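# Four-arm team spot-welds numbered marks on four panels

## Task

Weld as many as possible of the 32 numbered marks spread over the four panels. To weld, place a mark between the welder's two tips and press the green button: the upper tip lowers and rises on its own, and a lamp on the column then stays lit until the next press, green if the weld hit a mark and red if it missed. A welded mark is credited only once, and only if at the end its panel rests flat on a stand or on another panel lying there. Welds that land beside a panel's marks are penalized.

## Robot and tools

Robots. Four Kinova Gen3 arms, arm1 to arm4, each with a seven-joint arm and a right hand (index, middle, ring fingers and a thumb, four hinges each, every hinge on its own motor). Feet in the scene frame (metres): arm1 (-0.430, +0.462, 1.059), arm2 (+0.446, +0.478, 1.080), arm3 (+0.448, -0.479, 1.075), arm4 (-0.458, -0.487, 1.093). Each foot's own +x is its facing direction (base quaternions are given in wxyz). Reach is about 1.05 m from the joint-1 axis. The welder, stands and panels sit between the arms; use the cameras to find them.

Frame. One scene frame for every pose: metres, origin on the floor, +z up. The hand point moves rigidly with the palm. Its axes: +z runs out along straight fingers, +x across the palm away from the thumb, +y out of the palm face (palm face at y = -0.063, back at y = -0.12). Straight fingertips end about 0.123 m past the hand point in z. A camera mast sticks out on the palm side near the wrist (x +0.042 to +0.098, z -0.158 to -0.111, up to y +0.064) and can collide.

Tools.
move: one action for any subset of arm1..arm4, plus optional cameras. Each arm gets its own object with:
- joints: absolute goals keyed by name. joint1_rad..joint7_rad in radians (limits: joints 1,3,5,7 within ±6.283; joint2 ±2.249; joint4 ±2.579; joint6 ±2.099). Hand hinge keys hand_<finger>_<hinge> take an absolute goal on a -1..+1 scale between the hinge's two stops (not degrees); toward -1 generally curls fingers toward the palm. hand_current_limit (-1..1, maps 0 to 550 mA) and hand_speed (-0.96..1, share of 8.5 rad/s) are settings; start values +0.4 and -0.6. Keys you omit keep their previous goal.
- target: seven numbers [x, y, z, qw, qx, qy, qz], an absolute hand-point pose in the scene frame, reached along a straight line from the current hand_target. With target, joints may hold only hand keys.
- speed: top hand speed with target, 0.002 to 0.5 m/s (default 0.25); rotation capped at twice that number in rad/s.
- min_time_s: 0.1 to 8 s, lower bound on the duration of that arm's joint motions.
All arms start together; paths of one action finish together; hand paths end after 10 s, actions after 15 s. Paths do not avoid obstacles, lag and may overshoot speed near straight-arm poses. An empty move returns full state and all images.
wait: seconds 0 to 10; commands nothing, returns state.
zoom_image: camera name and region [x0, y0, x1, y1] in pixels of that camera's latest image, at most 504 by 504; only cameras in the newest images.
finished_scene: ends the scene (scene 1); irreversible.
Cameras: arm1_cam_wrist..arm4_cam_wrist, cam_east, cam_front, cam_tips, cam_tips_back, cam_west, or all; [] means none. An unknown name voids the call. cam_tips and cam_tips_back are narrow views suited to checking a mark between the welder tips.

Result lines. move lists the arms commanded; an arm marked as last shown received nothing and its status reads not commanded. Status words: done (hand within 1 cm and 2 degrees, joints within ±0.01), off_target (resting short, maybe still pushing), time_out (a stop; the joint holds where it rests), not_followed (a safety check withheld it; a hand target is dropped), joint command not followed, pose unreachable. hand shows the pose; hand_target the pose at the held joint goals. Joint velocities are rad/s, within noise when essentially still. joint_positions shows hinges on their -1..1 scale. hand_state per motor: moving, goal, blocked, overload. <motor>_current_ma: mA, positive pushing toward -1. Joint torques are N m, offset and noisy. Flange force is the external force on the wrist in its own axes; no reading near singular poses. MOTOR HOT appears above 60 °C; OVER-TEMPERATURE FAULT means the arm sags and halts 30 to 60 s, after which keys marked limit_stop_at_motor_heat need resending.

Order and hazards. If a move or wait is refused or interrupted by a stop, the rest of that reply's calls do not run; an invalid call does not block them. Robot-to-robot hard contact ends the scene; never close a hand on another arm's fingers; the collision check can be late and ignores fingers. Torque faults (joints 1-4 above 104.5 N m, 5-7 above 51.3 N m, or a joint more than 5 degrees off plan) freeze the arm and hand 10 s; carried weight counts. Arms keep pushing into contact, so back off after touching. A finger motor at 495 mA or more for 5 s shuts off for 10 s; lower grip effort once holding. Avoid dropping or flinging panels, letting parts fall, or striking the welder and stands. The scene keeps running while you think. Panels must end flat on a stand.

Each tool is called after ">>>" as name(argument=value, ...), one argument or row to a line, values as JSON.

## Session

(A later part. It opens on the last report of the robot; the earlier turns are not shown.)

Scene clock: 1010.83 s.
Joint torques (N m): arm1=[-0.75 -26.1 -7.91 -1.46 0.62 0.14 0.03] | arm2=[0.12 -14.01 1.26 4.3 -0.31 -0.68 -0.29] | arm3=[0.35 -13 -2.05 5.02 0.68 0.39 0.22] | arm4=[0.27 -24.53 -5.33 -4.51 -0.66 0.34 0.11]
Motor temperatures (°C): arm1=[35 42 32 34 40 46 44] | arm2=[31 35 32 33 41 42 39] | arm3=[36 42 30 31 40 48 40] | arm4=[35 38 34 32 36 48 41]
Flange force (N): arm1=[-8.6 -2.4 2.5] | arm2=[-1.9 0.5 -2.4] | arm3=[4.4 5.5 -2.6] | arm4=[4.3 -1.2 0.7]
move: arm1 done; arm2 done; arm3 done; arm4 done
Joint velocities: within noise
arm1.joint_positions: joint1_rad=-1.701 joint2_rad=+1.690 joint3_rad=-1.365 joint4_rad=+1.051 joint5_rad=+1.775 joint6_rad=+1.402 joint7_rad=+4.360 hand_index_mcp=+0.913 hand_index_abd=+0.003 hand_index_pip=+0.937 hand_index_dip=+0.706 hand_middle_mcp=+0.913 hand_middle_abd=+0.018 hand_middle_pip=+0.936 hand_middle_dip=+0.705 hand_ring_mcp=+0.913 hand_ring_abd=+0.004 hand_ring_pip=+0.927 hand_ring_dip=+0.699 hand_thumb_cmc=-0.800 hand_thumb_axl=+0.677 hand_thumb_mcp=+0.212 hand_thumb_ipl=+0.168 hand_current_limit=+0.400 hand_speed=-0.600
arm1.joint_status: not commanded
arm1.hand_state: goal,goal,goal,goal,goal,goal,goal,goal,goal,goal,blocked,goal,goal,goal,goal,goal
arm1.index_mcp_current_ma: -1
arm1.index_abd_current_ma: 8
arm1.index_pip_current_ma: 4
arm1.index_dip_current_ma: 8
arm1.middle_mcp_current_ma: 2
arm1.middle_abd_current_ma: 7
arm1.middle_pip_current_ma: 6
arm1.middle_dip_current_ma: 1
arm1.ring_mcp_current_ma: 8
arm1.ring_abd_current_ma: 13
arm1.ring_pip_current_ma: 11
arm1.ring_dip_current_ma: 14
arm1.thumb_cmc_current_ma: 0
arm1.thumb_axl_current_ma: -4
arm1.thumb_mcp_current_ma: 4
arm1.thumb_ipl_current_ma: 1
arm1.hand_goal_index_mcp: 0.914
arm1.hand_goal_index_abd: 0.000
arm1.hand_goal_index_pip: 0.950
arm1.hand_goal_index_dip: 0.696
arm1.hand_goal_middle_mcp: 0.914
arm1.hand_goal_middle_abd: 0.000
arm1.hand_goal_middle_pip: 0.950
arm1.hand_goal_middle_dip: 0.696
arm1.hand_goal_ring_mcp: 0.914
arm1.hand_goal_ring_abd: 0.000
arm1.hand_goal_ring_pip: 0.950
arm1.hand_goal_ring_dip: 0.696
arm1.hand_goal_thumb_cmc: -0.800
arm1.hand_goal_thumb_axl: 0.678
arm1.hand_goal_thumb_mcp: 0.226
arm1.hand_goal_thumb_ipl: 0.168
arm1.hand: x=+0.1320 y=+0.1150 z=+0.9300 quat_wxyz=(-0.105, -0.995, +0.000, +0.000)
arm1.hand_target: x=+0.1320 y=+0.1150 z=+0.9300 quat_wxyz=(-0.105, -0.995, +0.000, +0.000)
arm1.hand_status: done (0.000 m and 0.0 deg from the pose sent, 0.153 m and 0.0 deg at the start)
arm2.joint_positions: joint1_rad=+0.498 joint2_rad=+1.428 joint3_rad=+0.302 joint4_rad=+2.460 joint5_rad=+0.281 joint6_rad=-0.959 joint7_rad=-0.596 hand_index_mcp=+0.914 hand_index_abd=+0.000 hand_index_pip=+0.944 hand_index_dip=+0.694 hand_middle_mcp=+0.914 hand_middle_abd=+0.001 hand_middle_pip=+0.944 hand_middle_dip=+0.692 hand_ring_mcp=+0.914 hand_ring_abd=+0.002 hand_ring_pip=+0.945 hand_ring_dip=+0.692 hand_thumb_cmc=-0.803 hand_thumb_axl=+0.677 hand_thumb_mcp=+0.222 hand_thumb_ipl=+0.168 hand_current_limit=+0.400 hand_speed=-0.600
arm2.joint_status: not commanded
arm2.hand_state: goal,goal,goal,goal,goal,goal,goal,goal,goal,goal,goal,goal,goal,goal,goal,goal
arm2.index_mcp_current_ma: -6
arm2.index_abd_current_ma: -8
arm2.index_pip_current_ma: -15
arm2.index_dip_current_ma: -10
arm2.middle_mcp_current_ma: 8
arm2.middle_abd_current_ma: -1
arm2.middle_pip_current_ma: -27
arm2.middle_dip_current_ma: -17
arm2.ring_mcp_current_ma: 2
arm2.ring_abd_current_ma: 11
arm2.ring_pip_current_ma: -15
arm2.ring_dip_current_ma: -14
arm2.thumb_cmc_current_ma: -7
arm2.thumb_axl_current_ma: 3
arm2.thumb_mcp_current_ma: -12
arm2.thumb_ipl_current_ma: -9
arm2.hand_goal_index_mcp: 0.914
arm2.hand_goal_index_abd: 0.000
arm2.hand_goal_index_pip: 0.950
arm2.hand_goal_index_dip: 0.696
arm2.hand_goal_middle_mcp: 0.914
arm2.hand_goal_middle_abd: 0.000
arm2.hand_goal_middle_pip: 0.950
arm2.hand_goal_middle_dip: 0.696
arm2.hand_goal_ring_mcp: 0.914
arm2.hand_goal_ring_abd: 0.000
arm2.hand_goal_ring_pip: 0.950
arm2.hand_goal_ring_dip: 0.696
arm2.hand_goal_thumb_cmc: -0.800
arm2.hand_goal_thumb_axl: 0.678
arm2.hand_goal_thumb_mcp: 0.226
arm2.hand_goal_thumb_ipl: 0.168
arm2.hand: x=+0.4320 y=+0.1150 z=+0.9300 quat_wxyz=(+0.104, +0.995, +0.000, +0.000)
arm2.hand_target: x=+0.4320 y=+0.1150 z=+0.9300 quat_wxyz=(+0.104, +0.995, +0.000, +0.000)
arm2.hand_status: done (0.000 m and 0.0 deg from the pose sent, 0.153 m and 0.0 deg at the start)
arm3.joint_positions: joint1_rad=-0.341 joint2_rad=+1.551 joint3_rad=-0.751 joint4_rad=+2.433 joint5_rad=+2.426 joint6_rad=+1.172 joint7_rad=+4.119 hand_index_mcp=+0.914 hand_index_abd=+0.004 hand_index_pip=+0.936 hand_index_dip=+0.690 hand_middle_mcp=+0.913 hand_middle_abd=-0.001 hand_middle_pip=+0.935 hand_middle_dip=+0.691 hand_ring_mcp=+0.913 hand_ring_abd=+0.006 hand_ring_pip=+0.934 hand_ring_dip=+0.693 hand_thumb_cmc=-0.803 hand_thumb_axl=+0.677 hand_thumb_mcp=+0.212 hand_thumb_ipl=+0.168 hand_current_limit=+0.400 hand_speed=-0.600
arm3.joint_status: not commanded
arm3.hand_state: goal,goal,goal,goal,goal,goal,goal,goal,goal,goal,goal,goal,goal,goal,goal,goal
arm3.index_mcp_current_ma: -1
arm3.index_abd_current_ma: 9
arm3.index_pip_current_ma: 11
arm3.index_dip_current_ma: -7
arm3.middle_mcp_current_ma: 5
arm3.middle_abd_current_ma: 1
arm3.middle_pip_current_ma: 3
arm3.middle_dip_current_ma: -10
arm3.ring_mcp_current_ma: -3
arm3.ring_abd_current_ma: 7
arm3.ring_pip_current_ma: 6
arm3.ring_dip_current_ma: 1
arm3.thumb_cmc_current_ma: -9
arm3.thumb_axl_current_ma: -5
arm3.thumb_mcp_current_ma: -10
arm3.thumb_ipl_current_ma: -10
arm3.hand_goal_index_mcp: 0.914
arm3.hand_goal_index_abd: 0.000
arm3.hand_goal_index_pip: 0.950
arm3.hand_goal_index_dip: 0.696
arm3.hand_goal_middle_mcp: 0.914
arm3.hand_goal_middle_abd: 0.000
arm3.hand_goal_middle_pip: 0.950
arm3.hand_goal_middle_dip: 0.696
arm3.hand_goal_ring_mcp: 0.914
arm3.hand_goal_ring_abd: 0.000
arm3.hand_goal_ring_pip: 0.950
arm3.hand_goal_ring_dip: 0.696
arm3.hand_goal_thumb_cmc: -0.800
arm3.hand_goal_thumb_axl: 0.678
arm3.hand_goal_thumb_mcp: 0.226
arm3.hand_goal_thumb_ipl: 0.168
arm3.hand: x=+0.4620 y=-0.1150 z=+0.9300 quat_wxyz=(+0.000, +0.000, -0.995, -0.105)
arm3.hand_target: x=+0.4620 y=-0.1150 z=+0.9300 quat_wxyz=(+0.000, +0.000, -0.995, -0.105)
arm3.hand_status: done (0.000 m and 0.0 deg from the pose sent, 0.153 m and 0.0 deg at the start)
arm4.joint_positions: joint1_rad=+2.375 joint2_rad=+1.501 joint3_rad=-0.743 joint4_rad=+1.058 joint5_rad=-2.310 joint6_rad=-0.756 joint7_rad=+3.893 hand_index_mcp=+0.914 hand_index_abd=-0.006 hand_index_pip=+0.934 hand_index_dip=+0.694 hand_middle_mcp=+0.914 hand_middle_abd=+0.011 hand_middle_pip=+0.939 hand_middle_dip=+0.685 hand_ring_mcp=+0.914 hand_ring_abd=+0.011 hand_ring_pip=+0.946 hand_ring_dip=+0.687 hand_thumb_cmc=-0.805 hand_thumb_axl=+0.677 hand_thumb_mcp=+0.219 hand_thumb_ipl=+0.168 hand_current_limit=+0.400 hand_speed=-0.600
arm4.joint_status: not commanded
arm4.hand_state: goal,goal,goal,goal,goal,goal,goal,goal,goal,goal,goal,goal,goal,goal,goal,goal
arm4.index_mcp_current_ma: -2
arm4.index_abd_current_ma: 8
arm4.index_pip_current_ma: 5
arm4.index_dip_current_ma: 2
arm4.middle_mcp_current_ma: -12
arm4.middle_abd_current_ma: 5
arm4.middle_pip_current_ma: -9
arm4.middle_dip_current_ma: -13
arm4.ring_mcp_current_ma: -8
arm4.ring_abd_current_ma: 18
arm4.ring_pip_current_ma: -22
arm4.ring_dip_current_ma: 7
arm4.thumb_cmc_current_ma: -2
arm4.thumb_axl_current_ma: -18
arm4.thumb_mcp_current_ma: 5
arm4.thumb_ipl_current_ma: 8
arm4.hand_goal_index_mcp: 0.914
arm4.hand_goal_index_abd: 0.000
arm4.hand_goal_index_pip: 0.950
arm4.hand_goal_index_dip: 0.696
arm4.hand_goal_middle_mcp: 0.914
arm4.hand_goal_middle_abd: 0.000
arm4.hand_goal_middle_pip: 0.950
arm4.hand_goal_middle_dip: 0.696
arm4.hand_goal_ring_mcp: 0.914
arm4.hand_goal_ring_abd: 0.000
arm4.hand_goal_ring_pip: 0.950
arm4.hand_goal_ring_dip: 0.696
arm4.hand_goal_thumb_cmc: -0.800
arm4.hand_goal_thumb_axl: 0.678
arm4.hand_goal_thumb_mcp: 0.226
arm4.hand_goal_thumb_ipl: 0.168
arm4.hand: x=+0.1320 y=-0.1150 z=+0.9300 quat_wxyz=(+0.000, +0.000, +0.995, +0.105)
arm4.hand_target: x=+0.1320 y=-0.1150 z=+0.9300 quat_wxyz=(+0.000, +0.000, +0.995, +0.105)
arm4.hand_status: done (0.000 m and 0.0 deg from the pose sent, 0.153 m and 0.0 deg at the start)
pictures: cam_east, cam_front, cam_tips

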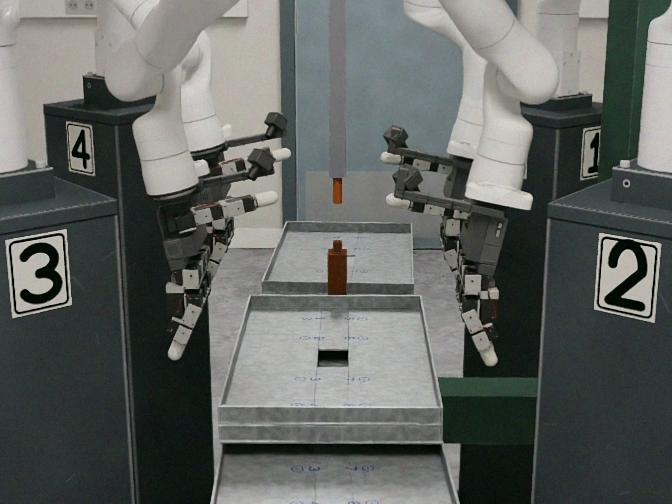

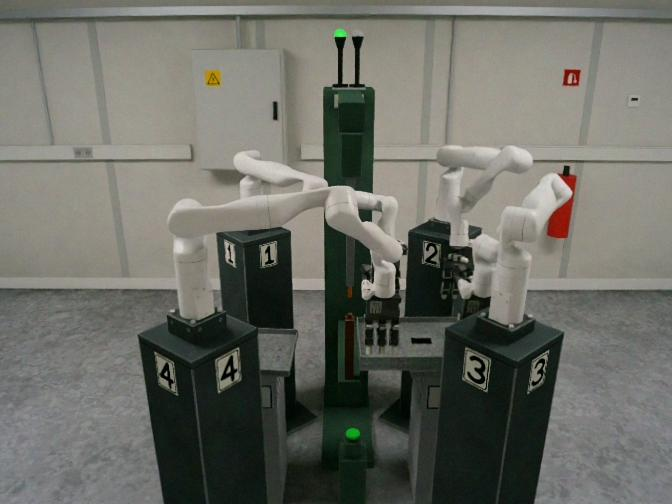

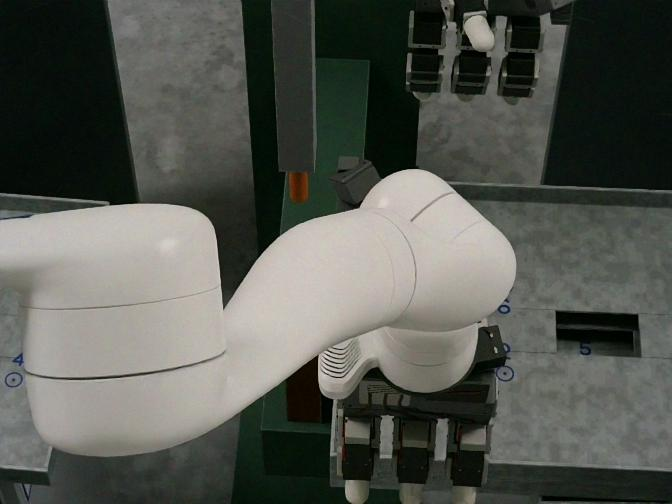

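>>> move(
  arm1={"target": [-0.5, 0.12, 0.93, 0.1045, 0.9945, 0, 0], "speed": 0.3},
  arm4={"target": [-0.44, -0.12, 0.93, 0, 0, 0.9945, 0.1045], "speed": 0.3},
  cameras=["cam_tips", "cam_front", "cam_west", "arm4_cam_wrist"],
)

Scene clock: 1029.97 s.
Joint torques (N m): arm1=[-0.66 -15.46 -4.67 3.03 0.59 0.24 -0.01] | arm2=[0.07 -14 1.3 4.36 -0.31 -0.66 -0.33] | arm3=[0.29 -13.07 -2.07 4.99 0.66 0.37 0.27] | arm4=[0.21 -15.05 0.64 3.73 -0.35 0.51 0.09]
Motor temperatures (°C): arm1=[35 42 32 34 40 46 44] | arm2=[31 35 32 33 41 42 39] | arm3=[36 42 30 31 40 47 40] | arm4=[35 38 34 32 36 48 41]
Flange force (N): arm1=[0.1 -11.2 4.1] | arm2=[-2.1 0.5 -2.2] | arm3=[4.4 5.0 -2.5] | arm4=[-1.1 -4.1 -0.1]
move: arm1 done; arm4 done
Joint velocities: within noise
arm1.joint_positions: joint1_rad=-0.156 joint2_rad=+1.488 joint3_rad=-0.687 joint4_rad=+2.516 joint5_rad=+2.525 joint6_rad=+1.116 joint7_rad=+4.214 hand_index_mcp=+0.912 hand_index_abd=+0.003 hand_index_pip=+0.937 hand_index_dip=+0.706 hand_middle_mcp=+0.912 hand_middle_abd=+0.018 hand_middle_pip=+0.936 hand_middle_dip=+0.705 hand_ring_mcp=+0.913 hand_ring_abd=+0.002 hand_ring_pip=+0.927 hand_ring_dip=+0.699 hand_thumb_cmc=-0.800 hand_thumb_axl=+0.677 hand_thumb_mcp=+0.212 hand_thumb_ipl=+0.168 hand_current_limit=+0.400 hand_speed=-0.600
arm1.joint_status: not commanded
arm1.hand_state: goal,goal,goal,goal,goal,goal,goal,goal,goal,goal,blocked,goal,goal,goal,goal,goal
arm1.index_mcp_current_ma: -15
arm1.index_abd_current_ma: 5
arm1.index_pip_current_ma: 5
arm1.index_dip_current_ma: 1
arm1.middle_mcp_current_ma: 7
arm1.middle_abd_current_ma: -4
arm1.middle_pip_current_ma: 4
arm1.middle_dip_current_ma: 5
arm1.ring_mcp_current_ma: 3
arm1.ring_abd_current_ma: 14
arm1.ring_pip_current_ma: 14
arm1.ring_dip_current_ma: 6
arm1.thumb_cmc_current_ma: -7
arm1.thumb_axl_current_ma: 0
arm1.thumb_mcp_current_ma: -1
arm1.thumb_ipl_current_ma: 6
arm1.hand_goal_index_mcp: 0.914
arm1.hand_goal_index_abd: 0.000
arm1.hand_goal_index_pip: 0.950
arm1.hand_goal_index_dip: 0.696
arm1.hand_goal_middle_mcp: 0.914
arm1.hand_goal_middle_abd: 0.000
arm1.hand_goal_middle_pip: 0.950
arm1.hand_goal_middle_dip: 0.696
arm1.hand_goal_ring_mcp: 0.914
arm1.hand_goal_ring_abd: 0.000
arm1.hand_goal_ring_pip: 0.950
arm1.hand_goal_ring_dip: 0.696
arm1.hand_goal_thumb_cmc: -0.800
arm1.hand_goal_thumb_axl: 0.678
arm1.hand_goal_thumb_mcp: 0.226
arm1.hand_goal_thumb_ipl: 0.168
arm1.hand: x=-0.5000 y=+0.1200 z=+0.9300 quat_wxyz=(-0.105, -0.995, +0.000, +0.000)
arm1.hand_target: x=-0.5000 y=+0.1200 z=+0.9300 quat_wxyz=(-0.105, -0.995, +0.000, +0.000)
arm1.hand_status: done (0.000 m and 0.0 deg from the pose sent, 0.632 m and 0.0 deg at the start)
arm2, arm3: as last shown
arm2.index_mcp_current_ma: -4
arm2.index_abd_current_ma: -4
arm2.index_pip_current_ma: -19
arm2.index_dip_current_ma: -12
arm2.middle_mcp_current_ma: 13
arm2.middle_abd_current_ma: -2
arm2.middle_pip_current_ma: -30
arm2.middle_dip_current_ma: -18
arm2.ring_mcp_current_ma: 3
arm2.ring_abd_current_ma: 8
arm2.ring_pip_current_ma: -13
arm2.ring_dip_current_ma: -16
arm2.thumb_cmc_current_ma: -12
arm2.thumb_axl_current_ma: 10
arm2.thumb_mcp_current_ma: -14
arm2.thumb_ipl_current_ma: -6
arm2.hand: x=+0.4320 y=+0.1150 z=+0.9300 quat_wxyz=(+0.105, +0.995, +0.000, +0.000)
arm2.hand_target: x=+0.4320 y=+0.1150 z=+0.9300 quat_wxyz=(+0.105, +0.995, +0.000, +0.000)
arm3.index_abd_current_ma: 4
arm3.index_pip_current_ma: 9
arm3.index_dip_current_ma: -9
arm3.middle_mcp_current_ma: 4
arm3.middle_abd_current_ma: -3
arm3.middle_pip_current_ma: 13
arm3.middle_dip_current_ma: -13
arm3.ring_mcp_current_ma: -8
arm3.ring_abd_current_ma: 9
arm3.ring_pip_current_ma: 0
arm3.ring_dip_current_ma: -1
arm3.thumb_cmc_current_ma: 3
arm3.thumb_axl_current_ma: -7
arm3.thumb_mcp_current_ma: -2
arm3.thumb_ipl_current_ma: -5
arm4.joint_positions: joint1_rad=+0.701 joint2_rad=+1.395 joint3_rad=+0.084 joint4_rad=+2.423 joint5_rad=-3.091 joint6_rad=+0.884 joint7_rad=+2.902 hand_index_mcp=+0.912 hand_index_abd=-0.009 hand_index_pip=+0.934 hand_index_dip=+0.694 hand_middle_mcp=+0.912 hand_middle_abd=+0.004 hand_middle_pip=+0.939 hand_middle_dip=+0.685 hand_ring_mcp=+0.911 hand_ring_abd=+0.005 hand_ring_pip=+0.946 hand_ring_dip=+0.687 hand_thumb_cmc=-0.805 hand_thumb_axl=+0.677 hand_thumb_mcp=+0.219 hand_thumb_ipl=+0.168 hand_current_limit=+0.400 hand_speed=-0.600
arm4.joint_status: not commanded
arm4.hand_state: goal,goal,goal,goal,goal,goal,goal,goal,goal,goal,goal,goal,goal,goal,goal,goal
arm4.index_mcp_current_ma: -4
arm4.index_abd_current_ma: 7
arm4.index_pip_current_ma: -6
arm4.index_dip_current_ma: 0
arm4.middle_mcp_current_ma: -3
arm4.middle_abd_current_ma: 8
arm4.middle_pip_current_ma: -16
arm4.middle_dip_current_ma: -14
arm4.ring_mcp_current_ma: -4
arm4.ring_abd_current_ma: 2
arm4.ring_pip_current_ma: -1
arm4.ring_dip_current_ma: -6
arm4.thumb_cmc_current_ma: 9
arm4.thumb_axl_current_ma: -2
arm4.thumb_mcp_current_ma: -3
arm4.thumb_ipl_current_ma: 3
arm4.hand_goal_index_mcp: 0.914
arm4.hand_goal_index_abd: 0.000
arm4.hand_goal_index_pip: 0.950
arm4.hand_goal_index_dip: 0.696
arm4.hand_goal_middle_mcp: 0.914
arm4.hand_goal_middle_abd: 0.000
arm4.hand_goal_middle_pip: 0.950
arm4.hand_goal_middle_dip: 0.696
arm4.hand_goal_ring_mcp: 0.914
arm4.hand_goal_ring_abd: 0.000
arm4.hand_goal_ring_pip: 0.950
arm4.hand_goal_ring_dip: 0.696
arm4.hand_goal_thumb_cmc: -0.800
arm4.hand_goal_thumb_axl: 0.678
arm4.hand_goal_thumb_mcp: 0.226
arm4.hand_goal_thumb_ipl: 0.168
arm4.hand: x=-0.4400 y=-0.1200 z=+0.9300 quat_wxyz=(+0.000, +0.000, +0.995, +0.105)
arm4.hand_target: x=-0.4400 y=-0.1200 z=+0.9300 quat_wxyz=(+0.000, +0.000, +0.995, +0.105)
arm4.hand_status: done (0.000 m and 0.0 deg from the pose sent, 0.572 m and 0.0 deg at the start)
pictures: arm4_cam_wrist, cam_front, cam_tips, cam_west
arm4_cam_wrist: T_world_to_cam=[[0.752, 0.64948, 0.11257, 0.34065], [0.47316, -0.65076, 0.59383, -0.46631], [0.45893, -0.39329, -0.79668, 1.02214]] pos_world=[-0.50463, -0.1227, 1.05288]

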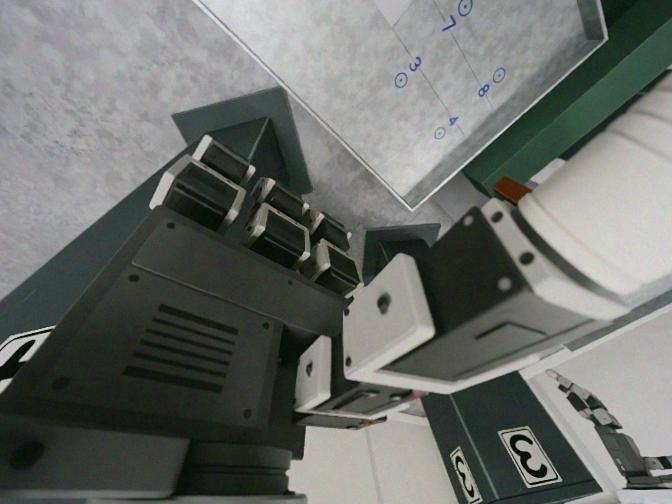

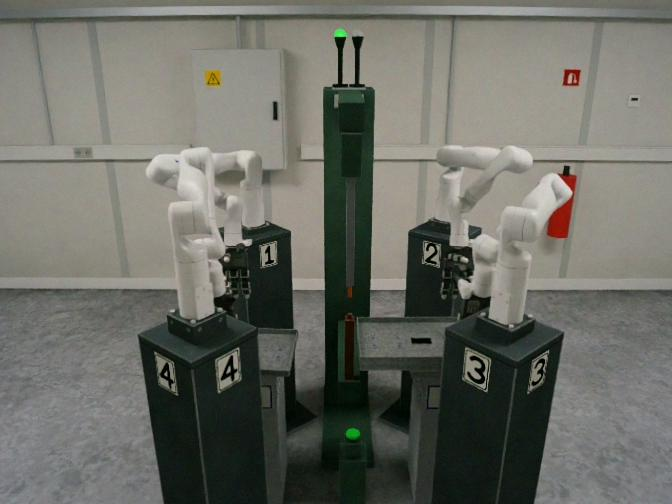

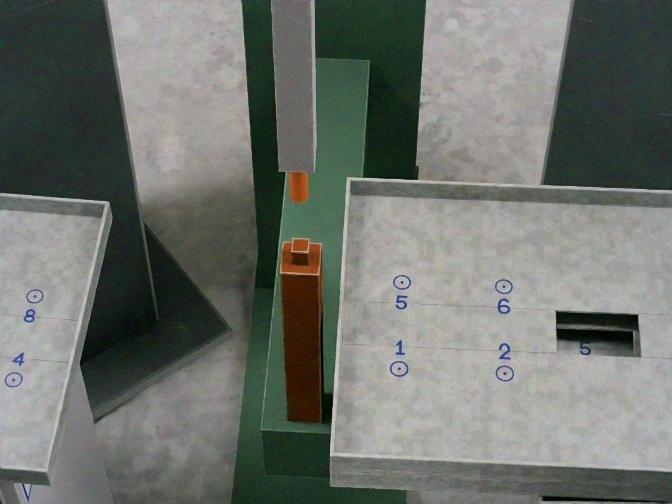

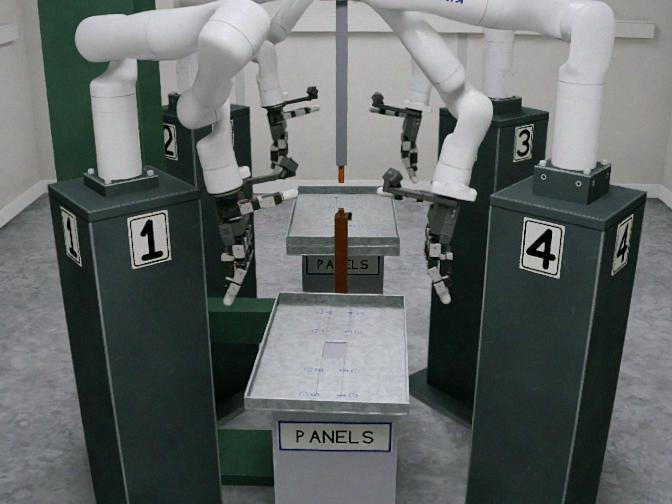

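>>> move(
  arm1={"target": [-0.5236, 0.1085, 0.7158, 0.10448, 0.99428, -0.02083, -0.00219], "speed": 0.15},
  arm4={"target": [-0.4468, -0.0965, 0.7158, 0.00219, 0.02083, 0.99428, 0.10448], "speed": 0.15},
  arm3={"target": [0.06, -0.5, 1.0, 0, 0, 1, 0], "speed": 0.3},
  cameras=["cam_front", "cam_west", "cam_tips"],
)

Scene clock: 1034.77 s.
Joint torques (N m): arm1=[-0.71 -15.34 -4.74 3.65 0.54 0.28 0.01] | arm2=[0.09 -14.08 1.26 4.32 -0.3 -0.64 -0.38] | arm3=[0.6 -15.83 -6.18 2.27 0.25 0.13 0.22] | arm4=[0.2 -15.59 0.69 2.87 -0.42 0.52 0.07]
Motor temperatures (°C): arm1=[35 41 32 34 40 46 44] | arm2=[31 35 32 33 41 42 39] | arm3=[36 41 30 31 40 47 40] | arm4=[35 38 34 32 36 48 41]
Flange force (N): arm1=[0.1 -7.8 -0.4] | arm2=[-2.2 0.0 -2.2] | arm3=[3.6 -2.6 -3.8] | arm4=[-1.2 -2.4 -1.0]
move: arm1 done; arm3 done; arm4 done
Joint velocities: within noise
arm1.joint_positions: joint1_rad=-0.073 joint2_rad=+1.918 joint3_rad=-0.464 joint4_rad=+1.970 joint5_rad=+2.813 joint6_rad=+0.938 joint7_rad=+4.320 hand_index_mcp=+0.912 hand_index_abd=+0.003 hand_index_pip=+0.937 hand_index_dip=+0.706 hand_middle_mcp=+0.912 hand_middle_abd=+0.018 hand_middle_pip=+0.936 hand_middle_dip=+0.705 hand_ring_mcp=+0.913 hand_ring_abd=+0.002 hand_ring_pip=+0.927 hand_ring_dip=+0.699 hand_thumb_cmc=-0.800 hand_thumb_axl=+0.677 hand_thumb_mcp=+0.212 hand_thumb_ipl=+0.168 hand_current_limit=+0.400 hand_speed=-0.600
arm1.joint_status: not commanded
arm1.hand_state: goal,goal,goal,goal,goal,goal,goal,goal,goal,goal,blocked,goal,goal,goal,goal,goal
arm1.index_mcp_current_ma: -8
arm1.index_abd_current_ma: 6
arm1.index_pip_current_ma: 8
arm1.index_dip_current_ma: 6
arm1.middle_mcp_current_ma: 3
arm1.middle_abd_current_ma: -4
arm1.middle_pip_current_ma: 5
arm1.middle_dip_current_ma: -1
arm1.ring_mcp_current_ma: 6
arm1.ring_abd_current_ma: 8
arm1.ring_pip_current_ma: 8
arm1.ring_dip_current_ma: 3
arm1.thumb_cmc_current_ma: 1
arm1.thumb_axl_current_ma: 1
arm1.thumb_mcp_current_ma: -5
arm1.thumb_ipl_current_ma: -3
arm1.hand_goal_index_mcp: 0.914
arm1.hand_goal_index_abd: 0.000
arm1.hand_goal_index_pip: 0.950
arm1.hand_goal_index_dip: 0.696
arm1.hand_goal_middle_mcp: 0.914
arm1.hand_goal_middle_abd: 0.000
arm1.hand_goal_middle_pip: 0.950
arm1.hand_goal_middle_dip: 0.696
arm1.hand_goal_ring_mcp: 0.914
arm1.hand_goal_ring_abd: 0.000
arm1.hand_goal_ring_pip: 0.950
arm1.hand_goal_ring_dip: 0.696
arm1.hand_goal_thumb_cmc: -0.800
arm1.hand_goal_thumb_axl: 0.678
arm1.hand_goal_thumb_mcp: 0.226
arm1.hand_goal_thumb_ipl: 0.168
arm1.hand: x=-0.5236 y=+0.1085 z=+0.7158 quat_wxyz=(-0.104, -0.994, +0.021, +0.002)
arm1.hand_target: x=-0.5236 y=+0.1085 z=+0.7158 quat_wxyz=(-0.104, -0.994, +0.021, +0.002)
arm1.hand_status: done (0.000 m and 0.0 deg from the pose sent, 0.216 m and 2.4 deg at the start)
arm2: as last shown
arm2.index_mcp_current_ma: -1
arm2.index_abd_current_ma: -3
arm2.index_pip_current_ma: -15
arm2.index_dip_current_ma: -13
arm2.middle_mcp_current_ma: 8
arm2.middle_abd_current_ma: 0
arm2.middle_pip_current_ma: -28
arm2.middle_dip_current_ma: -22
arm2.ring_mcp_current_ma: 5
arm2.ring_pip_current_ma: -11
arm2.thumb_cmc_current_ma: -7
arm2.thumb_axl_current_ma: 5
arm2.thumb_ipl_current_ma: -5
arm3.joint_positions: joint1_rad=-1.943 joint2_rad=+1.740 joint3_rad=-1.589 joint4_rad=+1.895 joint5_rad=+1.714 joint6_rad=+1.634 joint7_rad=+3.316 hand_index_mcp=+0.892 hand_index_abd=-0.004 hand_index_pip=+0.935 hand_index_dip=+0.690 hand_middle_mcp=+0.908 hand_middle_abd=-0.002 hand_middle_pip=+0.935 hand_middle_dip=+0.691 hand_ring_mcp=+0.907 hand_ring_abd=+0.006 hand_ring_pip=+0.934 hand_ring_dip=+0.693 hand_thumb_cmc=-0.803 hand_thumb_axl=+0.677 hand_thumb_mcp=+0.212 hand_thumb_ipl=+0.168 hand_current_limit=+0.400 hand_speed=-0.600
arm3.joint_status: not commanded
arm3.hand_state: blocked,goal,goal,goal,goal,goal,goal,goal,goal,goal,goal,goal,goal,goal,goal,goal
arm3.index_mcp_current_ma: -3
arm3.index_abd_current_ma: 1
arm3.index_pip_current_ma: 8
arm3.index_dip_current_ma: -15
arm3.middle_mcp_current_ma: -2
arm3.middle_abd_current_ma: -2
arm3.middle_pip_current_ma: 2
arm3.middle_dip_current_ma: -6
arm3.ring_mcp_current_ma: -3
arm3.ring_abd_current_ma: 3
arm3.ring_pip_current_ma: 0
arm3.ring_dip_current_ma: 2
arm3.thumb_cmc_current_ma: -1
arm3.thumb_axl_current_ma: -6
arm3.thumb_mcp_current_ma: -7
arm3.thumb_ipl_current_ma: 0
arm3.hand_goal_index_mcp: 0.914
arm3.hand_goal_index_abd: 0.000
arm3.hand_goal_index_pip: 0.950
arm3.hand_goal_index_dip: 0.696
arm3.hand_goal_middle_mcp: 0.914
arm3.hand_goal_middle_abd: 0.000
arm3.hand_goal_middle_pip: 0.950
arm3.hand_goal_middle_dip: 0.696
arm3.hand_goal_ring_mcp: 0.914
arm3.hand_goal_ring_abd: 0.000
arm3.hand_goal_ring_pip: 0.950
arm3.hand_goal_ring_dip: 0.696
arm3.hand_goal_thumb_cmc: -0.800
arm3.hand_goal_thumb_axl: 0.678
arm3.hand_goal_thumb_mcp: 0.226
arm3.hand_goal_thumb_ipl: 0.168
arm3.hand: x=+0.0600 y=-0.5000 z=+1.0000 quat_wxyz=(+0.000, +0.000, -1.000, +0.000)
arm3.hand_target: x=+0.0600 y=-0.5000 z=+1.0000 quat_wxyz=(+0.000, +0.000, -1.000, +0.000)
arm3.hand_status: done (0.000 m and 0.0 deg from the pose sent, 0.561 m and 12.0 deg at the start; pose on its path clipped on 9 of 77 steps)
arm4.joint_positions: joint1_rad=+0.684 joint2_rad=+1.847 joint3_rad=+0.047 joint4_rad=+1.833 joint5_rad=-3.164 joint6_rad=+0.742 joint7_rad=+2.874 hand_index_mcp=+0.912 hand_index_abd=-0.009 hand_index_pip=+0.934 hand_index_dip=+0.694 hand_middle_mcp=+0.912 hand_middle_abd=+0.004 hand_middle_pip=+0.939 hand_middle_dip=+0.685 hand_ring_mcp=+0.911 hand_ring_abd=+0.005 hand_ring_pip=+0.946 hand_ring_dip=+0.687 hand_thumb_cmc=-0.805 hand_thumb_axl=+0.677 hand_thumb_mcp=+0.219 hand_thumb_ipl=+0.168 hand_current_limit=+0.400 hand_speed=-0.600
arm4.joint_status: not commanded
arm4.hand_state: goal,goal,goal,goal,goal,goal,goal,goal,goal,goal,goal,goal,goal,goal,goal,goal
arm4.index_mcp_current_ma: -3
arm4.index_abd_current_ma: 9
arm4.index_pip_current_ma: -17
arm4.index_dip_current_ma: 6
arm4.middle_mcp_current_ma: -5
arm4.middle_abd_current_ma: 7
arm4.middle_pip_current_ma: -9
arm4.middle_dip_current_ma: -15
arm4.ring_mcp_current_ma: 7
arm4.ring_abd_current_ma: 13
arm4.ring_pip_current_ma: -17
arm4.ring_dip_current_ma: 0
arm4.thumb_cmc_current_ma: 13
arm4.thumb_axl_current_ma: -6
arm4.thumb_mcp_current_ma: 9
arm4.thumb_ipl_current_ma: -3
arm4.hand_goal_index_mcp: 0.914
arm4.hand_goal_index_abd: 0.000
arm4.hand_goal_index_pip: 0.950
arm4.hand_goal_index_dip: 0.696
arm4.hand_goal_middle_mcp: 0.914
arm4.hand_goal_middle_abd: 0.000
arm4.hand_goal_middle_pip: 0.950
arm4.hand_goal_middle_dip: 0.696
arm4.hand_goal_ring_mcp: 0.914
arm4.hand_goal_ring_abd: 0.000
arm4.hand_goal_ring_pip: 0.950
arm4.hand_goal_ring_dip: 0.696
arm4.hand_goal_thumb_cmc: -0.800
arm4.hand_goal_thumb_axl: 0.678
arm4.hand_goal_thumb_mcp: 0.226
arm4.hand_goal_thumb_ipl: 0.168
arm4.hand: x=-0.4468 y=-0.0965 z=+0.7158 quat_wxyz=(+0.002, +0.021, +0.994, +0.104)
arm4.hand_target: x=-0.4468 y=-0.0965 z=+0.7158 quat_wxyz=(+0.002, +0.021, +0.994, +0.104)
arm4.hand_status: done (0.000 m and 0.0 deg from the pose sent, 0.216 m and 2.4 deg at the start)
pictures: cam_front, cam_tips, cam_west

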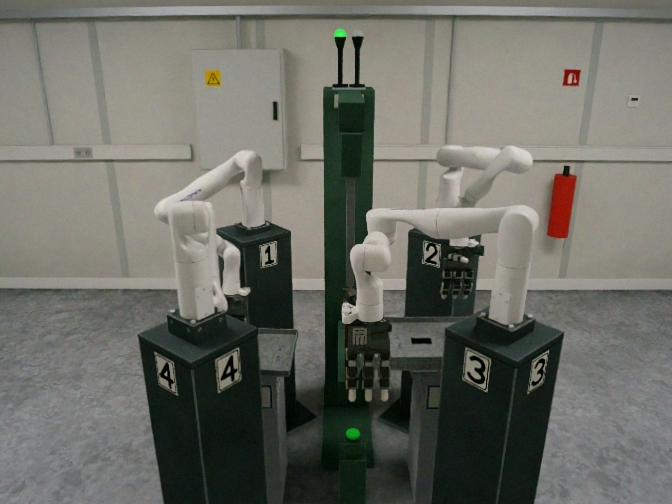

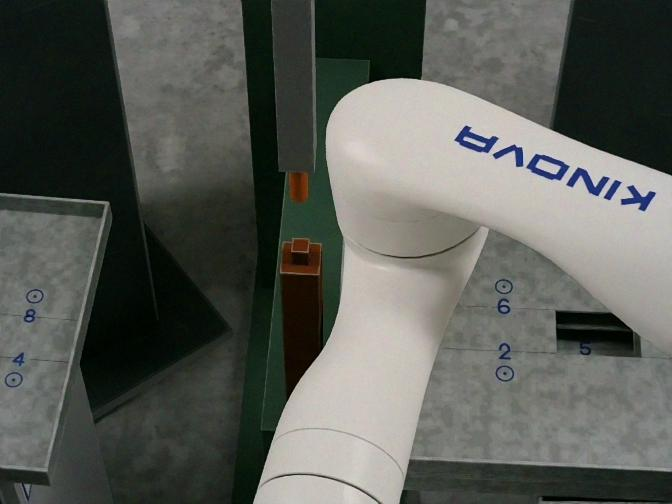

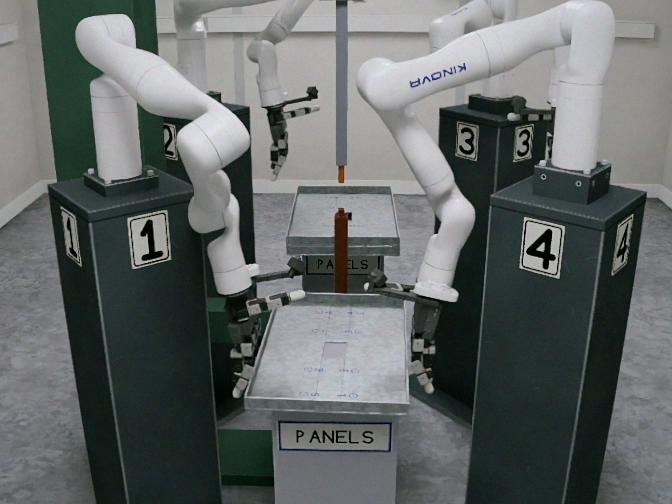

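>>> move(
  arm1={"target": [-0.5242, 0.0928, 0.7158, 0.10448, 0.99428, -0.02083, -0.00219], "speed": 0.03},
  arm4={"target": [-0.4462, -0.0798, 0.7158, 0.00219, 0.02083, 0.99428, 0.10448], "speed": 0.03},
  arm3={"target": [0.1, -0.48, 1.1, 0, 0, 1, 0], "speed": 0.3},
  cameras=["cam_west", "cam_tips"],
)

Scene clock: 1039.53 s.
Joint torques (N m): arm1=[-3.49 -28.54 -19.36 -11.21 8.36 2.98 -0.53] | arm2=[0.14 -14.08 1.28 4.29 -0.29 -0.63 -0.31] | arm3=[0.64 -14.85 -5.68 0.4 0.2 0.11 0.18] | arm4=[2.02 -32.23 5.25 -16.04 -2.72 8.58 -0.57]
Motor temperatures (°C): arm1=[35 41 32 34 40 46 44] | arm2=[31 35 32 33 41 42 39] | arm3=[36 41 30 31 40 47 40] | arm4=[35 38 34 32 36 48 41]
Flange force (N): arm1=[-3.9 -40.3 -19.7] | arm2=[-1.9 -0.1 -2.2] | arm3=[2.6 -2.2 -5.3] | arm4=[-0.7 -30.3 -21.1]
move: arm1 done; arm3 done; arm4 done
Joint velocities: within noise
arm1.joint_positions: joint1_rad=-0.098 joint2_rad=+1.899 joint3_rad=-0.480 joint4_rad=+1.942 joint5_rad=+2.776 joint6_rad=+0.904 joint7_rad=+4.330 hand_index_mcp=+1.000 hand_index_abd=+0.003 hand_index_pip=+0.935 hand_index_dip=+0.706 hand_middle_mcp=+1.001 hand_middle_abd=+0.018 hand_middle_pip=+0.928 hand_middle_dip=+0.705 hand_ring_mcp=+1.001 hand_ring_abd=+0.004 hand_ring_pip=+0.915 hand_ring_dip=+0.700 hand_thumb_cmc=-0.800 hand_thumb_axl=+0.677 hand_thumb_mcp=+0.212 hand_thumb_ipl=+0.168 hand_current_limit=+0.400 hand_speed=-0.600
arm1.joint_status: not commanded
arm1.hand_state: blocked,goal,goal,goal,blocked,goal,blocked,goal,blocked,goal,blocked,goal,goal,goal,goal,goal
arm1.index_mcp_current_ma: 3
arm1.index_abd_current_ma: 18
arm1.index_pip_current_ma: 6
arm1.index_dip_current_ma: 3
arm1.middle_mcp_current_ma: 12
arm1.middle_abd_current_ma: 5
arm1.middle_pip_current_ma: -1
arm1.middle_dip_current_ma: 3
arm1.ring_mcp_current_ma: 8
arm1.ring_abd_current_ma: 7
arm1.ring_pip_current_ma: 12
arm1.ring_dip_current_ma: 9
arm1.thumb_cmc_current_ma: 9
arm1.thumb_axl_current_ma: -3
arm1.thumb_mcp_current_ma: -1
arm1.thumb_ipl_current_ma: 1
arm1.hand_goal_index_mcp: 0.914
arm1.hand_goal_index_abd: 0.000
arm1.hand_goal_index_pip: 0.950
arm1.hand_goal_index_dip: 0.696
arm1.hand_goal_middle_mcp: 0.914
arm1.hand_goal_middle_abd: 0.000
arm1.hand_goal_middle_pip: 0.950
arm1.hand_goal_middle_dip: 0.696
arm1.hand_goal_ring_mcp: 0.914
arm1.hand_goal_ring_abd: 0.000
arm1.hand_goal_ring_pip: 0.950
arm1.hand_goal_ring_dip: 0.696
arm1.hand_goal_thumb_cmc: -0.800
arm1.hand_goal_thumb_axl: 0.678
arm1.hand_goal_thumb_mcp: 0.226
arm1.hand_goal_thumb_ipl: 0.168
arm1.hand: x=-0.5242 y=+0.0928 z=+0.7158 quat_wxyz=(-0.104, -0.994, +0.021, +0.002)
arm1.hand_target: x=-0.5242 y=+0.0928 z=+0.7158 quat_wxyz=(-0.104, -0.994, +0.021, +0.002)
arm1.hand_status: done (0.000 m and 0.0 deg from the pose sent, 0.016 m and 0.0 deg at the start)
arm2: as last shown
arm2.index_mcp_current_ma: -2
arm2.index_abd_current_ma: -2
arm2.index_pip_current_ma: -14
arm2.index_dip_current_ma: -5
arm2.middle_mcp_current_ma: 14
arm2.middle_abd_current_ma: -4
arm2.middle_pip_current_ma: -33
arm2.middle_dip_current_ma: -21
arm2.ring_mcp_current_ma: 3
arm2.ring_pip_current_ma: -13
arm2.ring_dip_current_ma: -13
arm2.thumb_cmc_current_ma: -13
arm2.thumb_mcp_current_ma: -16
arm2.thumb_ipl_current_ma: -3
arm3.joint_positions: joint1_rad=-1.889 joint2_rad=+1.574 joint3_rad=-1.759 joint4_rad=+2.048 joint5_rad=+1.475 joint6_rad=+1.730 joint7_rad=+3.202 hand_index_mcp=+0.892 hand_index_abd=-0.004 hand_index_pip=+0.935 hand_index_dip=+0.690 hand_middle_mcp=+0.907 hand_middle_abd=-0.002 hand_middle_pip=+0.935 hand_middle_dip=+0.691 hand_ring_mcp=+0.906 hand_ring_abd=+0.006 hand_ring_pip=+0.934 hand_ring_dip=+0.693 hand_thumb_cmc=-0.803 hand_thumb_axl=+0.677 hand_thumb_mcp=+0.212 hand_thumb_ipl=+0.168 hand_current_limit=+0.400 hand_speed=-0.600
arm3.joint_status: not commanded
arm3.hand_state: blocked,goal,goal,goal,goal,goal,goal,goal,goal,goal,goal,goal,goal,goal,goal,goal
arm3.index_mcp_current_ma: -5
arm3.index_abd_current_ma: 6
arm3.index_pip_current_ma: 10
arm3.index_dip_current_ma: -10
arm3.middle_mcp_current_ma: 7
arm3.middle_abd_current_ma: 7
arm3.middle_pip_current_ma: 7
arm3.middle_dip_current_ma: -13
arm3.ring_mcp_current_ma: 1
arm3.ring_abd_current_ma: 8
arm3.ring_pip_current_ma: 10
arm3.ring_dip_current_ma: 6
arm3.thumb_cmc_current_ma: -3
arm3.thumb_axl_current_ma: 2
arm3.thumb_mcp_current_ma: -5
arm3.thumb_ipl_current_ma: -3
arm3.hand_goal_index_mcp: 0.914
arm3.hand_goal_index_abd: 0.000
arm3.hand_goal_index_pip: 0.950
arm3.hand_goal_index_dip: 0.696
arm3.hand_goal_middle_mcp: 0.914
arm3.hand_goal_middle_abd: 0.000
arm3.hand_goal_middle_pip: 0.950
arm3.hand_goal_middle_dip: 0.696
arm3.hand_goal_ring_mcp: 0.914
arm3.hand_goal_ring_abd: 0.000
arm3.hand_goal_ring_pip: 0.950
arm3.hand_goal_ring_dip: 0.696
arm3.hand_goal_thumb_cmc: -0.800
arm3.hand_goal_thumb_axl: 0.678
arm3.hand_goal_thumb_mcp: 0.226
arm3.hand_goal_thumb_ipl: 0.168
arm3.hand: x=+0.1000 y=-0.4800 z=+1.1000 quat_wxyz=(+0.000, +0.000, -1.000, +0.000)
arm3.hand_target: x=+0.1000 y=-0.4800 z=+1.1000 quat_wxyz=(+0.000, +0.000, -1.000, +0.000)
arm3.hand_status: done (0.000 m and 0.0 deg from the pose sent, 0.110 m and 0.0 deg at the start)
arm4.joint_positions: joint1_rad=+0.693 joint2_rad=+1.828 joint3_rad=+0.053 joint4_rad=+1.800 joint5_rad=-3.153 joint6_rad=+0.690 joint7_rad=+2.873 hand_index_mcp=+0.995 hand_index_abd=-0.011 hand_index_pip=+0.934 hand_index_dip=+0.694 hand_middle_mcp=+0.999 hand_middle_abd=+0.001 hand_middle_pip=+0.937 hand_middle_dip=+0.685 hand_ring_mcp=+1.001 hand_ring_abd=+0.005 hand_ring_pip=+0.940 hand_ring_dip=+0.687 hand_thumb_cmc=-0.805 hand_thumb_axl=+0.677 hand_thumb_mcp=+0.219 hand_thumb_ipl=+0.168 hand_current_limit=+0.400 hand_speed=-0.600
arm4.joint_status: not commanded
arm4.hand_state: blocked,goal,goal,goal,blocked,goal,goal,goal,blocked,goal,goal,goal,goal,goal,goal,goal
arm4.index_mcp_current_ma: 75
arm4.index_abd_current_ma: 2
arm4.index_pip_current_ma: 4
arm4.index_dip_current_ma: -9
arm4.middle_mcp_current_ma: 82
arm4.middle_abd_current_ma: -10
arm4.middle_pip_current_ma: -13
arm4.middle_dip_current_ma: -17
arm4.ring_mcp_current_ma: 94
arm4.ring_abd_current_ma: 12
arm4.ring_pip_current_ma: -12
arm4.ring_dip_current_ma: 3
arm4.thumb_cmc_current_ma: 17
arm4.thumb_axl_current_ma: 0
arm4.thumb_mcp_current_ma: -5
arm4.thumb_ipl_current_ma: -7
arm4.hand_goal_index_mcp: 0.914
arm4.hand_goal_index_abd: 0.000
arm4.hand_goal_index_pip: 0.950
arm4.hand_goal_index_dip: 0.696
arm4.hand_goal_middle_mcp: 0.914
arm4.hand_goal_middle_abd: 0.000
arm4.hand_goal_middle_pip: 0.950
arm4.hand_goal_middle_dip: 0.696
arm4.hand_goal_ring_mcp: 0.914
arm4.hand_goal_ring_abd: 0.000
arm4.hand_goal_ring_pip: 0.950
arm4.hand_goal_ring_dip: 0.696
arm4.hand_goal_thumb_cmc: -0.800
arm4.hand_goal_thumb_axl: 0.678
arm4.hand_goal_thumb_mcp: 0.226
arm4.hand_goal_thumb_ipl: 0.168
arm4.hand: x=-0.4462 y=-0.0799 z=+0.7158 quat_wxyz=(+0.002, +0.021, +0.994, +0.104)
arm4.hand_target: x=-0.4462 y=-0.0798 z=+0.7158 quat_wxyz=(+0.002, +0.021, +0.994, +0.104)
arm4.hand_status: done (0.000 m and 0.0 deg from the pose sent, 0.017 m and 0.0 deg at the start)
pictures: cam_tips, cam_west

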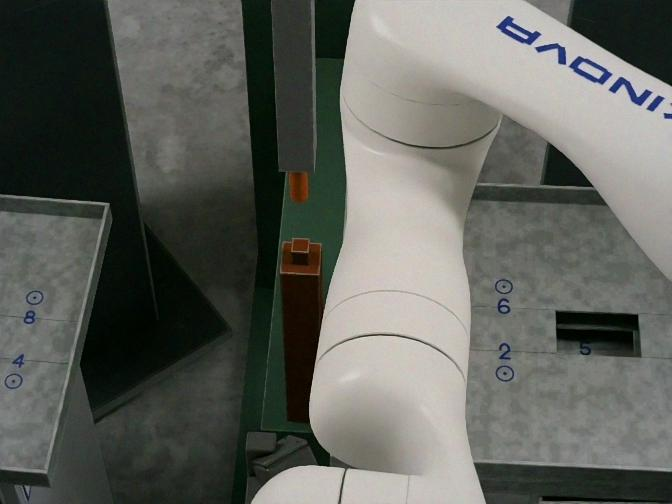

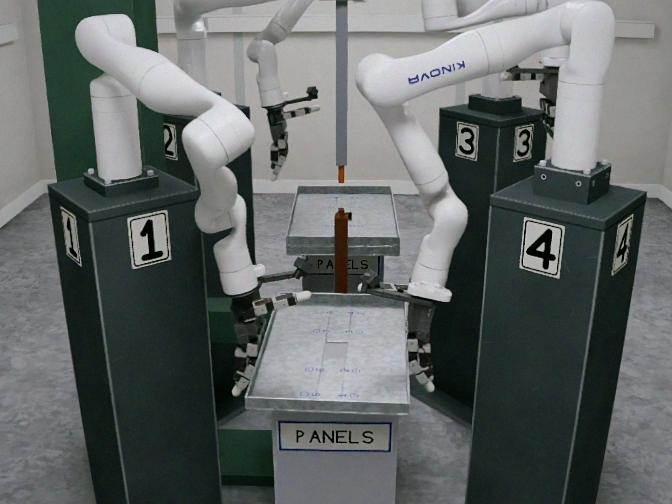

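>>> move(
  arm1={"target": [-0.5242, 0.0928, 0.84, 0.10448, 0.99428, -0.02083, -0.00219], "speed": 0.055},
  arm4={"target": [-0.4462, -0.0798, 0.84, 0.00219, 0.02083, 0.99428, 0.10448], "speed": 0.055},
  arm3={"joints": {"joint1_rad": -3.1355, "joint2_rad": 0.9002, "joint3_rad": 0.6911, "joint4_rad": 1.8593, "joint5_rad": 2.2749, "joint6_rad": -0.714, "joint7_rad": 2.072, "hand_index_mcp": 0.1, "hand_index_pip": -0.5, "hand_index_dip": 0, "hand_ring_mcp": 0.1, "hand_ring_pip": -0.5, "hand_ring_dip": 0, "hand_middle_mcp": 0.754, "hand_middle_pip": 0.576, "hand_middle_dip": 0.696}, "min_time_s": 3},
  cameras=["cam_front", "cam_west", "cam_tips"],
)

Scene clock: 1044.87 s.
Joint torques (N m): arm1=[-2.62 -31.69 -19.2 -11.57 9.62 4.59 -0.46] | arm2=[0.05 -13.94 1.3 4.26 -0.28 -0.67 -0.29] | arm3=[0.67 -16.16 6.15 -2.31 0.24 0.27 0.25] | arm4=[1.75 -37.08 5.25 -17.76 -2.86 11.37 -0.72]
Motor temperatures (°C): arm1=[35 41 32 34 40 46 44] | arm2=[31 35 32 33 41 41 39] | arm3=[36 41 30 31 39 47 40] | arm4=[35 39 34 32 36 48 41]
Flange force (N): arm1=[-0.3 -45.1 -0.8] | arm2=[-2.0 0.5 -2.6] | arm3=[2.4 -1.8 0.5] | arm4=[-2.3 -40.0 -6.9]
move: arm1 done; arm3 off_target; arm4 done
Joint velocities: within noise
arm1.joint_positions: joint1_rad=-0.110 joint2_rad=+1.641 joint3_rad=-0.575 joint4_rad=+2.257 joint5_rad=+2.633 joint6_rad=+0.996 joint7_rad=+4.290 hand_index_mcp=+1.000 hand_index_abd=+0.003 hand_index_pip=+0.935 hand_index_dip=+0.706 hand_middle_mcp=+1.001 hand_middle_abd=+0.018 hand_middle_pip=+0.929 hand_middle_dip=+0.705 hand_ring_mcp=+1.001 hand_ring_abd=+0.005 hand_ring_pip=+0.915 hand_ring_dip=+0.700 hand_thumb_cmc=-0.800 hand_thumb_axl=+0.677 hand_thumb_mcp=+0.212 hand_thumb_ipl=+0.168 hand_current_limit=+0.400 hand_speed=-0.600
arm1.joint_status: not commanded
arm1.hand_state: blocked,goal,goal,goal,blocked,goal,blocked,goal,blocked,goal,blocked,goal,goal,goal,goal,goal
arm1.index_mcp_current_ma: 2
arm1.index_abd_current_ma: 11
arm1.index_pip_current_ma: 7
arm1.index_dip_current_ma: 5
arm1.middle_mcp_current_ma: 11
arm1.middle_abd_current_ma: 2
arm1.middle_pip_current_ma: -3
arm1.middle_dip_current_ma: 2
arm1.ring_mcp_current_ma: 17
arm1.ring_abd_current_ma: 8
arm1.ring_pip_current_ma: 6
arm1.ring_dip_current_ma: 8
arm1.thumb_cmc_current_ma: -1
arm1.thumb_axl_current_ma: -4
arm1.thumb_mcp_current_ma: -4
arm1.thumb_ipl_current_ma: -3
arm1.hand_goal_index_mcp: 0.914
arm1.hand_goal_index_abd: 0.000
arm1.hand_goal_index_pip: 0.950
arm1.hand_goal_index_dip: 0.696
arm1.hand_goal_middle_mcp: 0.914
arm1.hand_goal_middle_abd: 0.000
arm1.hand_goal_middle_pip: 0.950
arm1.hand_goal_middle_dip: 0.696
arm1.hand_goal_ring_mcp: 0.914
arm1.hand_goal_ring_abd: 0.000
arm1.hand_goal_ring_pip: 0.950
arm1.hand_goal_ring_dip: 0.696
arm1.hand_goal_thumb_cmc: -0.800
arm1.hand_goal_thumb_axl: 0.678
arm1.hand_goal_thumb_mcp: 0.226
arm1.hand_goal_thumb_ipl: 0.168
arm1.hand: x=-0.5242 y=+0.0928 z=+0.8400 quat_wxyz=(-0.104, -0.994, +0.021, +0.002)
arm1.hand_target: x=-0.5242 y=+0.0928 z=+0.8400 quat_wxyz=(-0.104, -0.994, +0.021, +0.002)
arm1.hand_status: done (0.000 m and 0.0 deg from the pose sent, 0.124 m and 0.0 deg at the start)
arm2: as last shown
arm2.index_mcp_current_ma: -7
arm2.index_abd_current_ma: -3
arm2.index_pip_current_ma: -15
arm2.index_dip_current_ma: -9
arm2.middle_mcp_current_ma: 8
arm2.middle_abd_current_ma: 3
arm2.middle_pip_current_ma: -28
arm2.middle_dip_current_ma: -18
arm2.ring_abd_current_ma: 7
arm2.ring_pip_current_ma: -10
arm2.ring_dip_current_ma: -18
arm2.thumb_cmc_current_ma: -9
arm2.thumb_mcp_current_ma: -14
arm3.joint_positions: joint1_rad=-3.135 joint2_rad=+0.900 joint3_rad=+0.691 joint4_rad=+1.859 joint5_rad=+2.275 joint6_rad=-0.714 joint7_rad=+2.072 hand_index_mcp=+0.151 hand_index_abd=+0.003 hand_index_pip=-0.476 hand_index_dip=+0.009 hand_middle_mcp=+0.746 hand_middle_abd=-0.001 hand_middle_pip=+0.578 hand_middle_dip=+0.691 hand_ring_mcp=+0.153 hand_ring_abd=+0.006 hand_ring_pip=-0.470 hand_ring_dip=+0.009 hand_thumb_cmc=-0.794 hand_thumb_axl=+0.677 hand_thumb_mcp=+0.212 hand_thumb_ipl=+0.168 hand_current_limit=+0.400 hand_speed=-0.600
arm3.joint_status: hand_index_mcp off_target (ended at +0.151, target +0.100); hand_index_pip off_target (ended at -0.476, target -0.500); hand_ring_mcp off_target (ended at +0.153, target +0.100); hand_ring_pip off_target (ended at -0.470, target -0.500); the others done
arm3.hand_state: blocked,goal,blocked,goal,goal,goal,goal,goal,blocked,goal,blocked,goal,goal,goal,goal,goal
arm3.index_mcp_current_ma: 13
arm3.index_abd_current_ma: 4
arm3.index_pip_current_ma: 12
arm3.index_dip_current_ma: 0
arm3.middle_mcp_current_ma: 4
arm3.middle_abd_current_ma: 2
arm3.middle_pip_current_ma: 7
arm3.middle_dip_current_ma: -5
arm3.ring_mcp_current_ma: -2
arm3.ring_abd_current_ma: 6
arm3.ring_pip_current_ma: 6
arm3.ring_dip_current_ma: 1
arm3.thumb_cmc_current_ma: 0
arm3.thumb_axl_current_ma: -6
arm3.thumb_mcp_current_ma: -1
arm3.thumb_ipl_current_ma: -8
arm3.hand_goal_index_mcp: 0.100
arm3.hand_goal_index_abd: 0.000
arm3.hand_goal_index_pip: -0.500
arm3.hand_goal_index_dip: 0.000
arm3.hand_goal_middle_mcp: 0.754
arm3.hand_goal_middle_abd: 0.000
arm3.hand_goal_middle_pip: 0.576
arm3.hand_goal_middle_dip: 0.696
arm3.hand_goal_ring_mcp: 0.100
arm3.hand_goal_ring_abd: 0.000
arm3.hand_goal_ring_pip: -0.500
arm3.hand_goal_ring_dip: 0.000
arm3.hand_goal_thumb_cmc: -0.800
arm3.hand_goal_thumb_axl: 0.678
arm3.hand_goal_thumb_mcp: 0.226
arm3.hand_goal_thumb_ipl: 0.168
arm3.hand: x=+0.0283 y=-0.4883 z=+1.0925 quat_wxyz=(+0.005, +0.000, -1.000, -0.005)
arm3.hand_target: x=+0.0283 y=-0.4883 z=+1.0925 quat_wxyz=(+0.005, +0.000, -1.000, -0.005)
arm3.hand_status: not commanded
arm4.joint_positions: joint1_rad=+0.694 joint2_rad=+1.548 joint3_rad=+0.059 joint4_rad=+2.129 joint5_rad=-3.135 joint6_rad=+0.741 joint7_rad=+2.873 hand_index_mcp=+0.997 hand_index_abd=-0.011 hand_index_pip=+0.934 hand_index_dip=+0.694 hand_middle_mcp=+1.000 hand_middle_abd=+0.002 hand_middle_pip=+0.938 hand_middle_dip=+0.685 hand_ring_mcp=+1.001 hand_ring_abd=+0.005 hand_ring_pip=+0.940 hand_ring_dip=+0.687 hand_thumb_cmc=-0.805 hand_thumb_axl=+0.677 hand_thumb_mcp=+0.219 hand_thumb_ipl=+0.168 hand_current_limit=+0.400 hand_speed=-0.600
arm4.joint_status: not commanded
arm4.hand_state: blocked,goal,goal,goal,blocked,goal,goal,goal,blocked,goal,goal,goal,goal,goal,goal,goal
arm4.index_mcp_current_ma: 84
arm4.index_abd_current_ma: 12
arm4.index_pip_current_ma: -5
arm4.index_dip_current_ma: 1
arm4.middle_mcp_current_ma: 89
arm4.middle_abd_current_ma: 5
arm4.middle_pip_current_ma: -16
arm4.middle_dip_current_ma: -16
arm4.ring_mcp_current_ma: 93
arm4.ring_abd_current_ma: 2
arm4.ring_pip_current_ma: -25
arm4.ring_dip_current_ma: 5
arm4.thumb_cmc_current_ma: 3
arm4.thumb_axl_current_ma: 2
arm4.thumb_mcp_current_ma: -1
arm4.thumb_ipl_current_ma: -7
arm4.hand_goal_index_mcp: 0.914
arm4.hand_goal_index_abd: 0.000
arm4.hand_goal_index_pip: 0.950
arm4.hand_goal_index_dip: 0.696
arm4.hand_goal_middle_mcp: 0.914
arm4.hand_goal_middle_abd: 0.000
arm4.hand_goal_middle_pip: 0.950
arm4.hand_goal_middle_dip: 0.696
arm4.hand_goal_ring_mcp: 0.914
arm4.hand_goal_ring_abd: 0.000
arm4.hand_goal_ring_pip: 0.950
arm4.hand_goal_ring_dip: 0.696
arm4.hand_goal_thumb_cmc: -0.800
arm4.hand_goal_thumb_axl: 0.678
arm4.hand_goal_thumb_mcp: 0.226
arm4.hand_goal_thumb_ipl: 0.168
arm4.hand: x=-0.4462 y=-0.0798 z=+0.8400 quat_wxyz=(+0.002, +0.021, +0.994, +0.104)
arm4.hand_target: x=-0.4462 y=-0.0798 z=+0.8400 quat_wxyz=(+0.002, +0.021, +0.994, +0.104)
arm4.hand_status: done (0.000 m and 0.0 deg from the pose sent, 0.124 m and 0.0 deg at the start)
pictures: cam_front, cam_tips, cam_west

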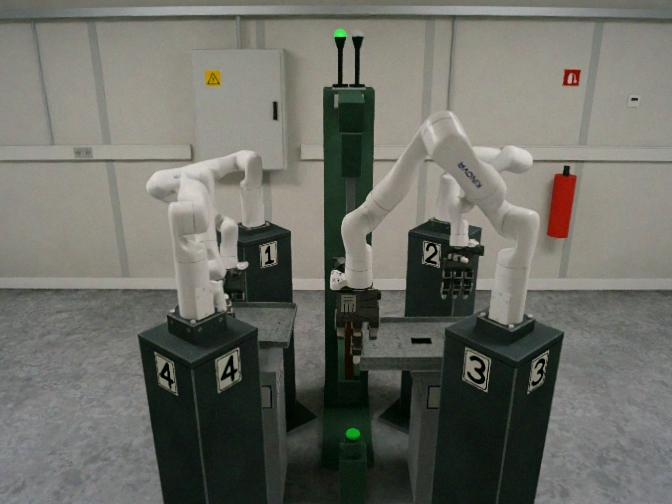

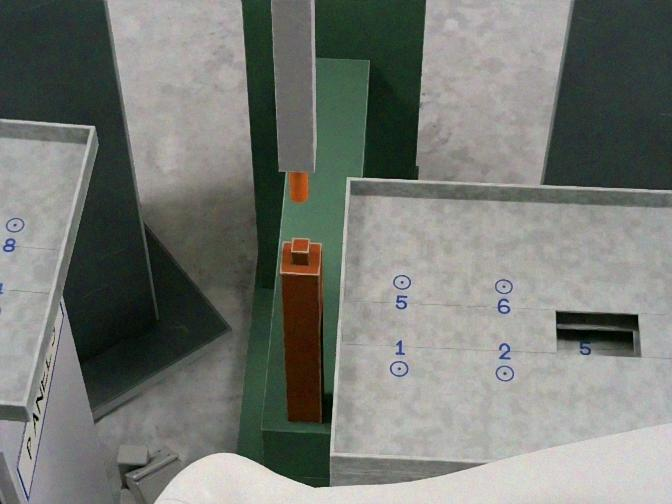

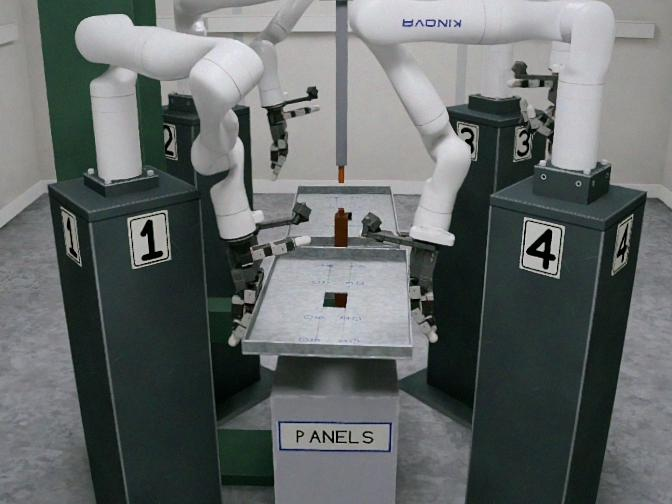

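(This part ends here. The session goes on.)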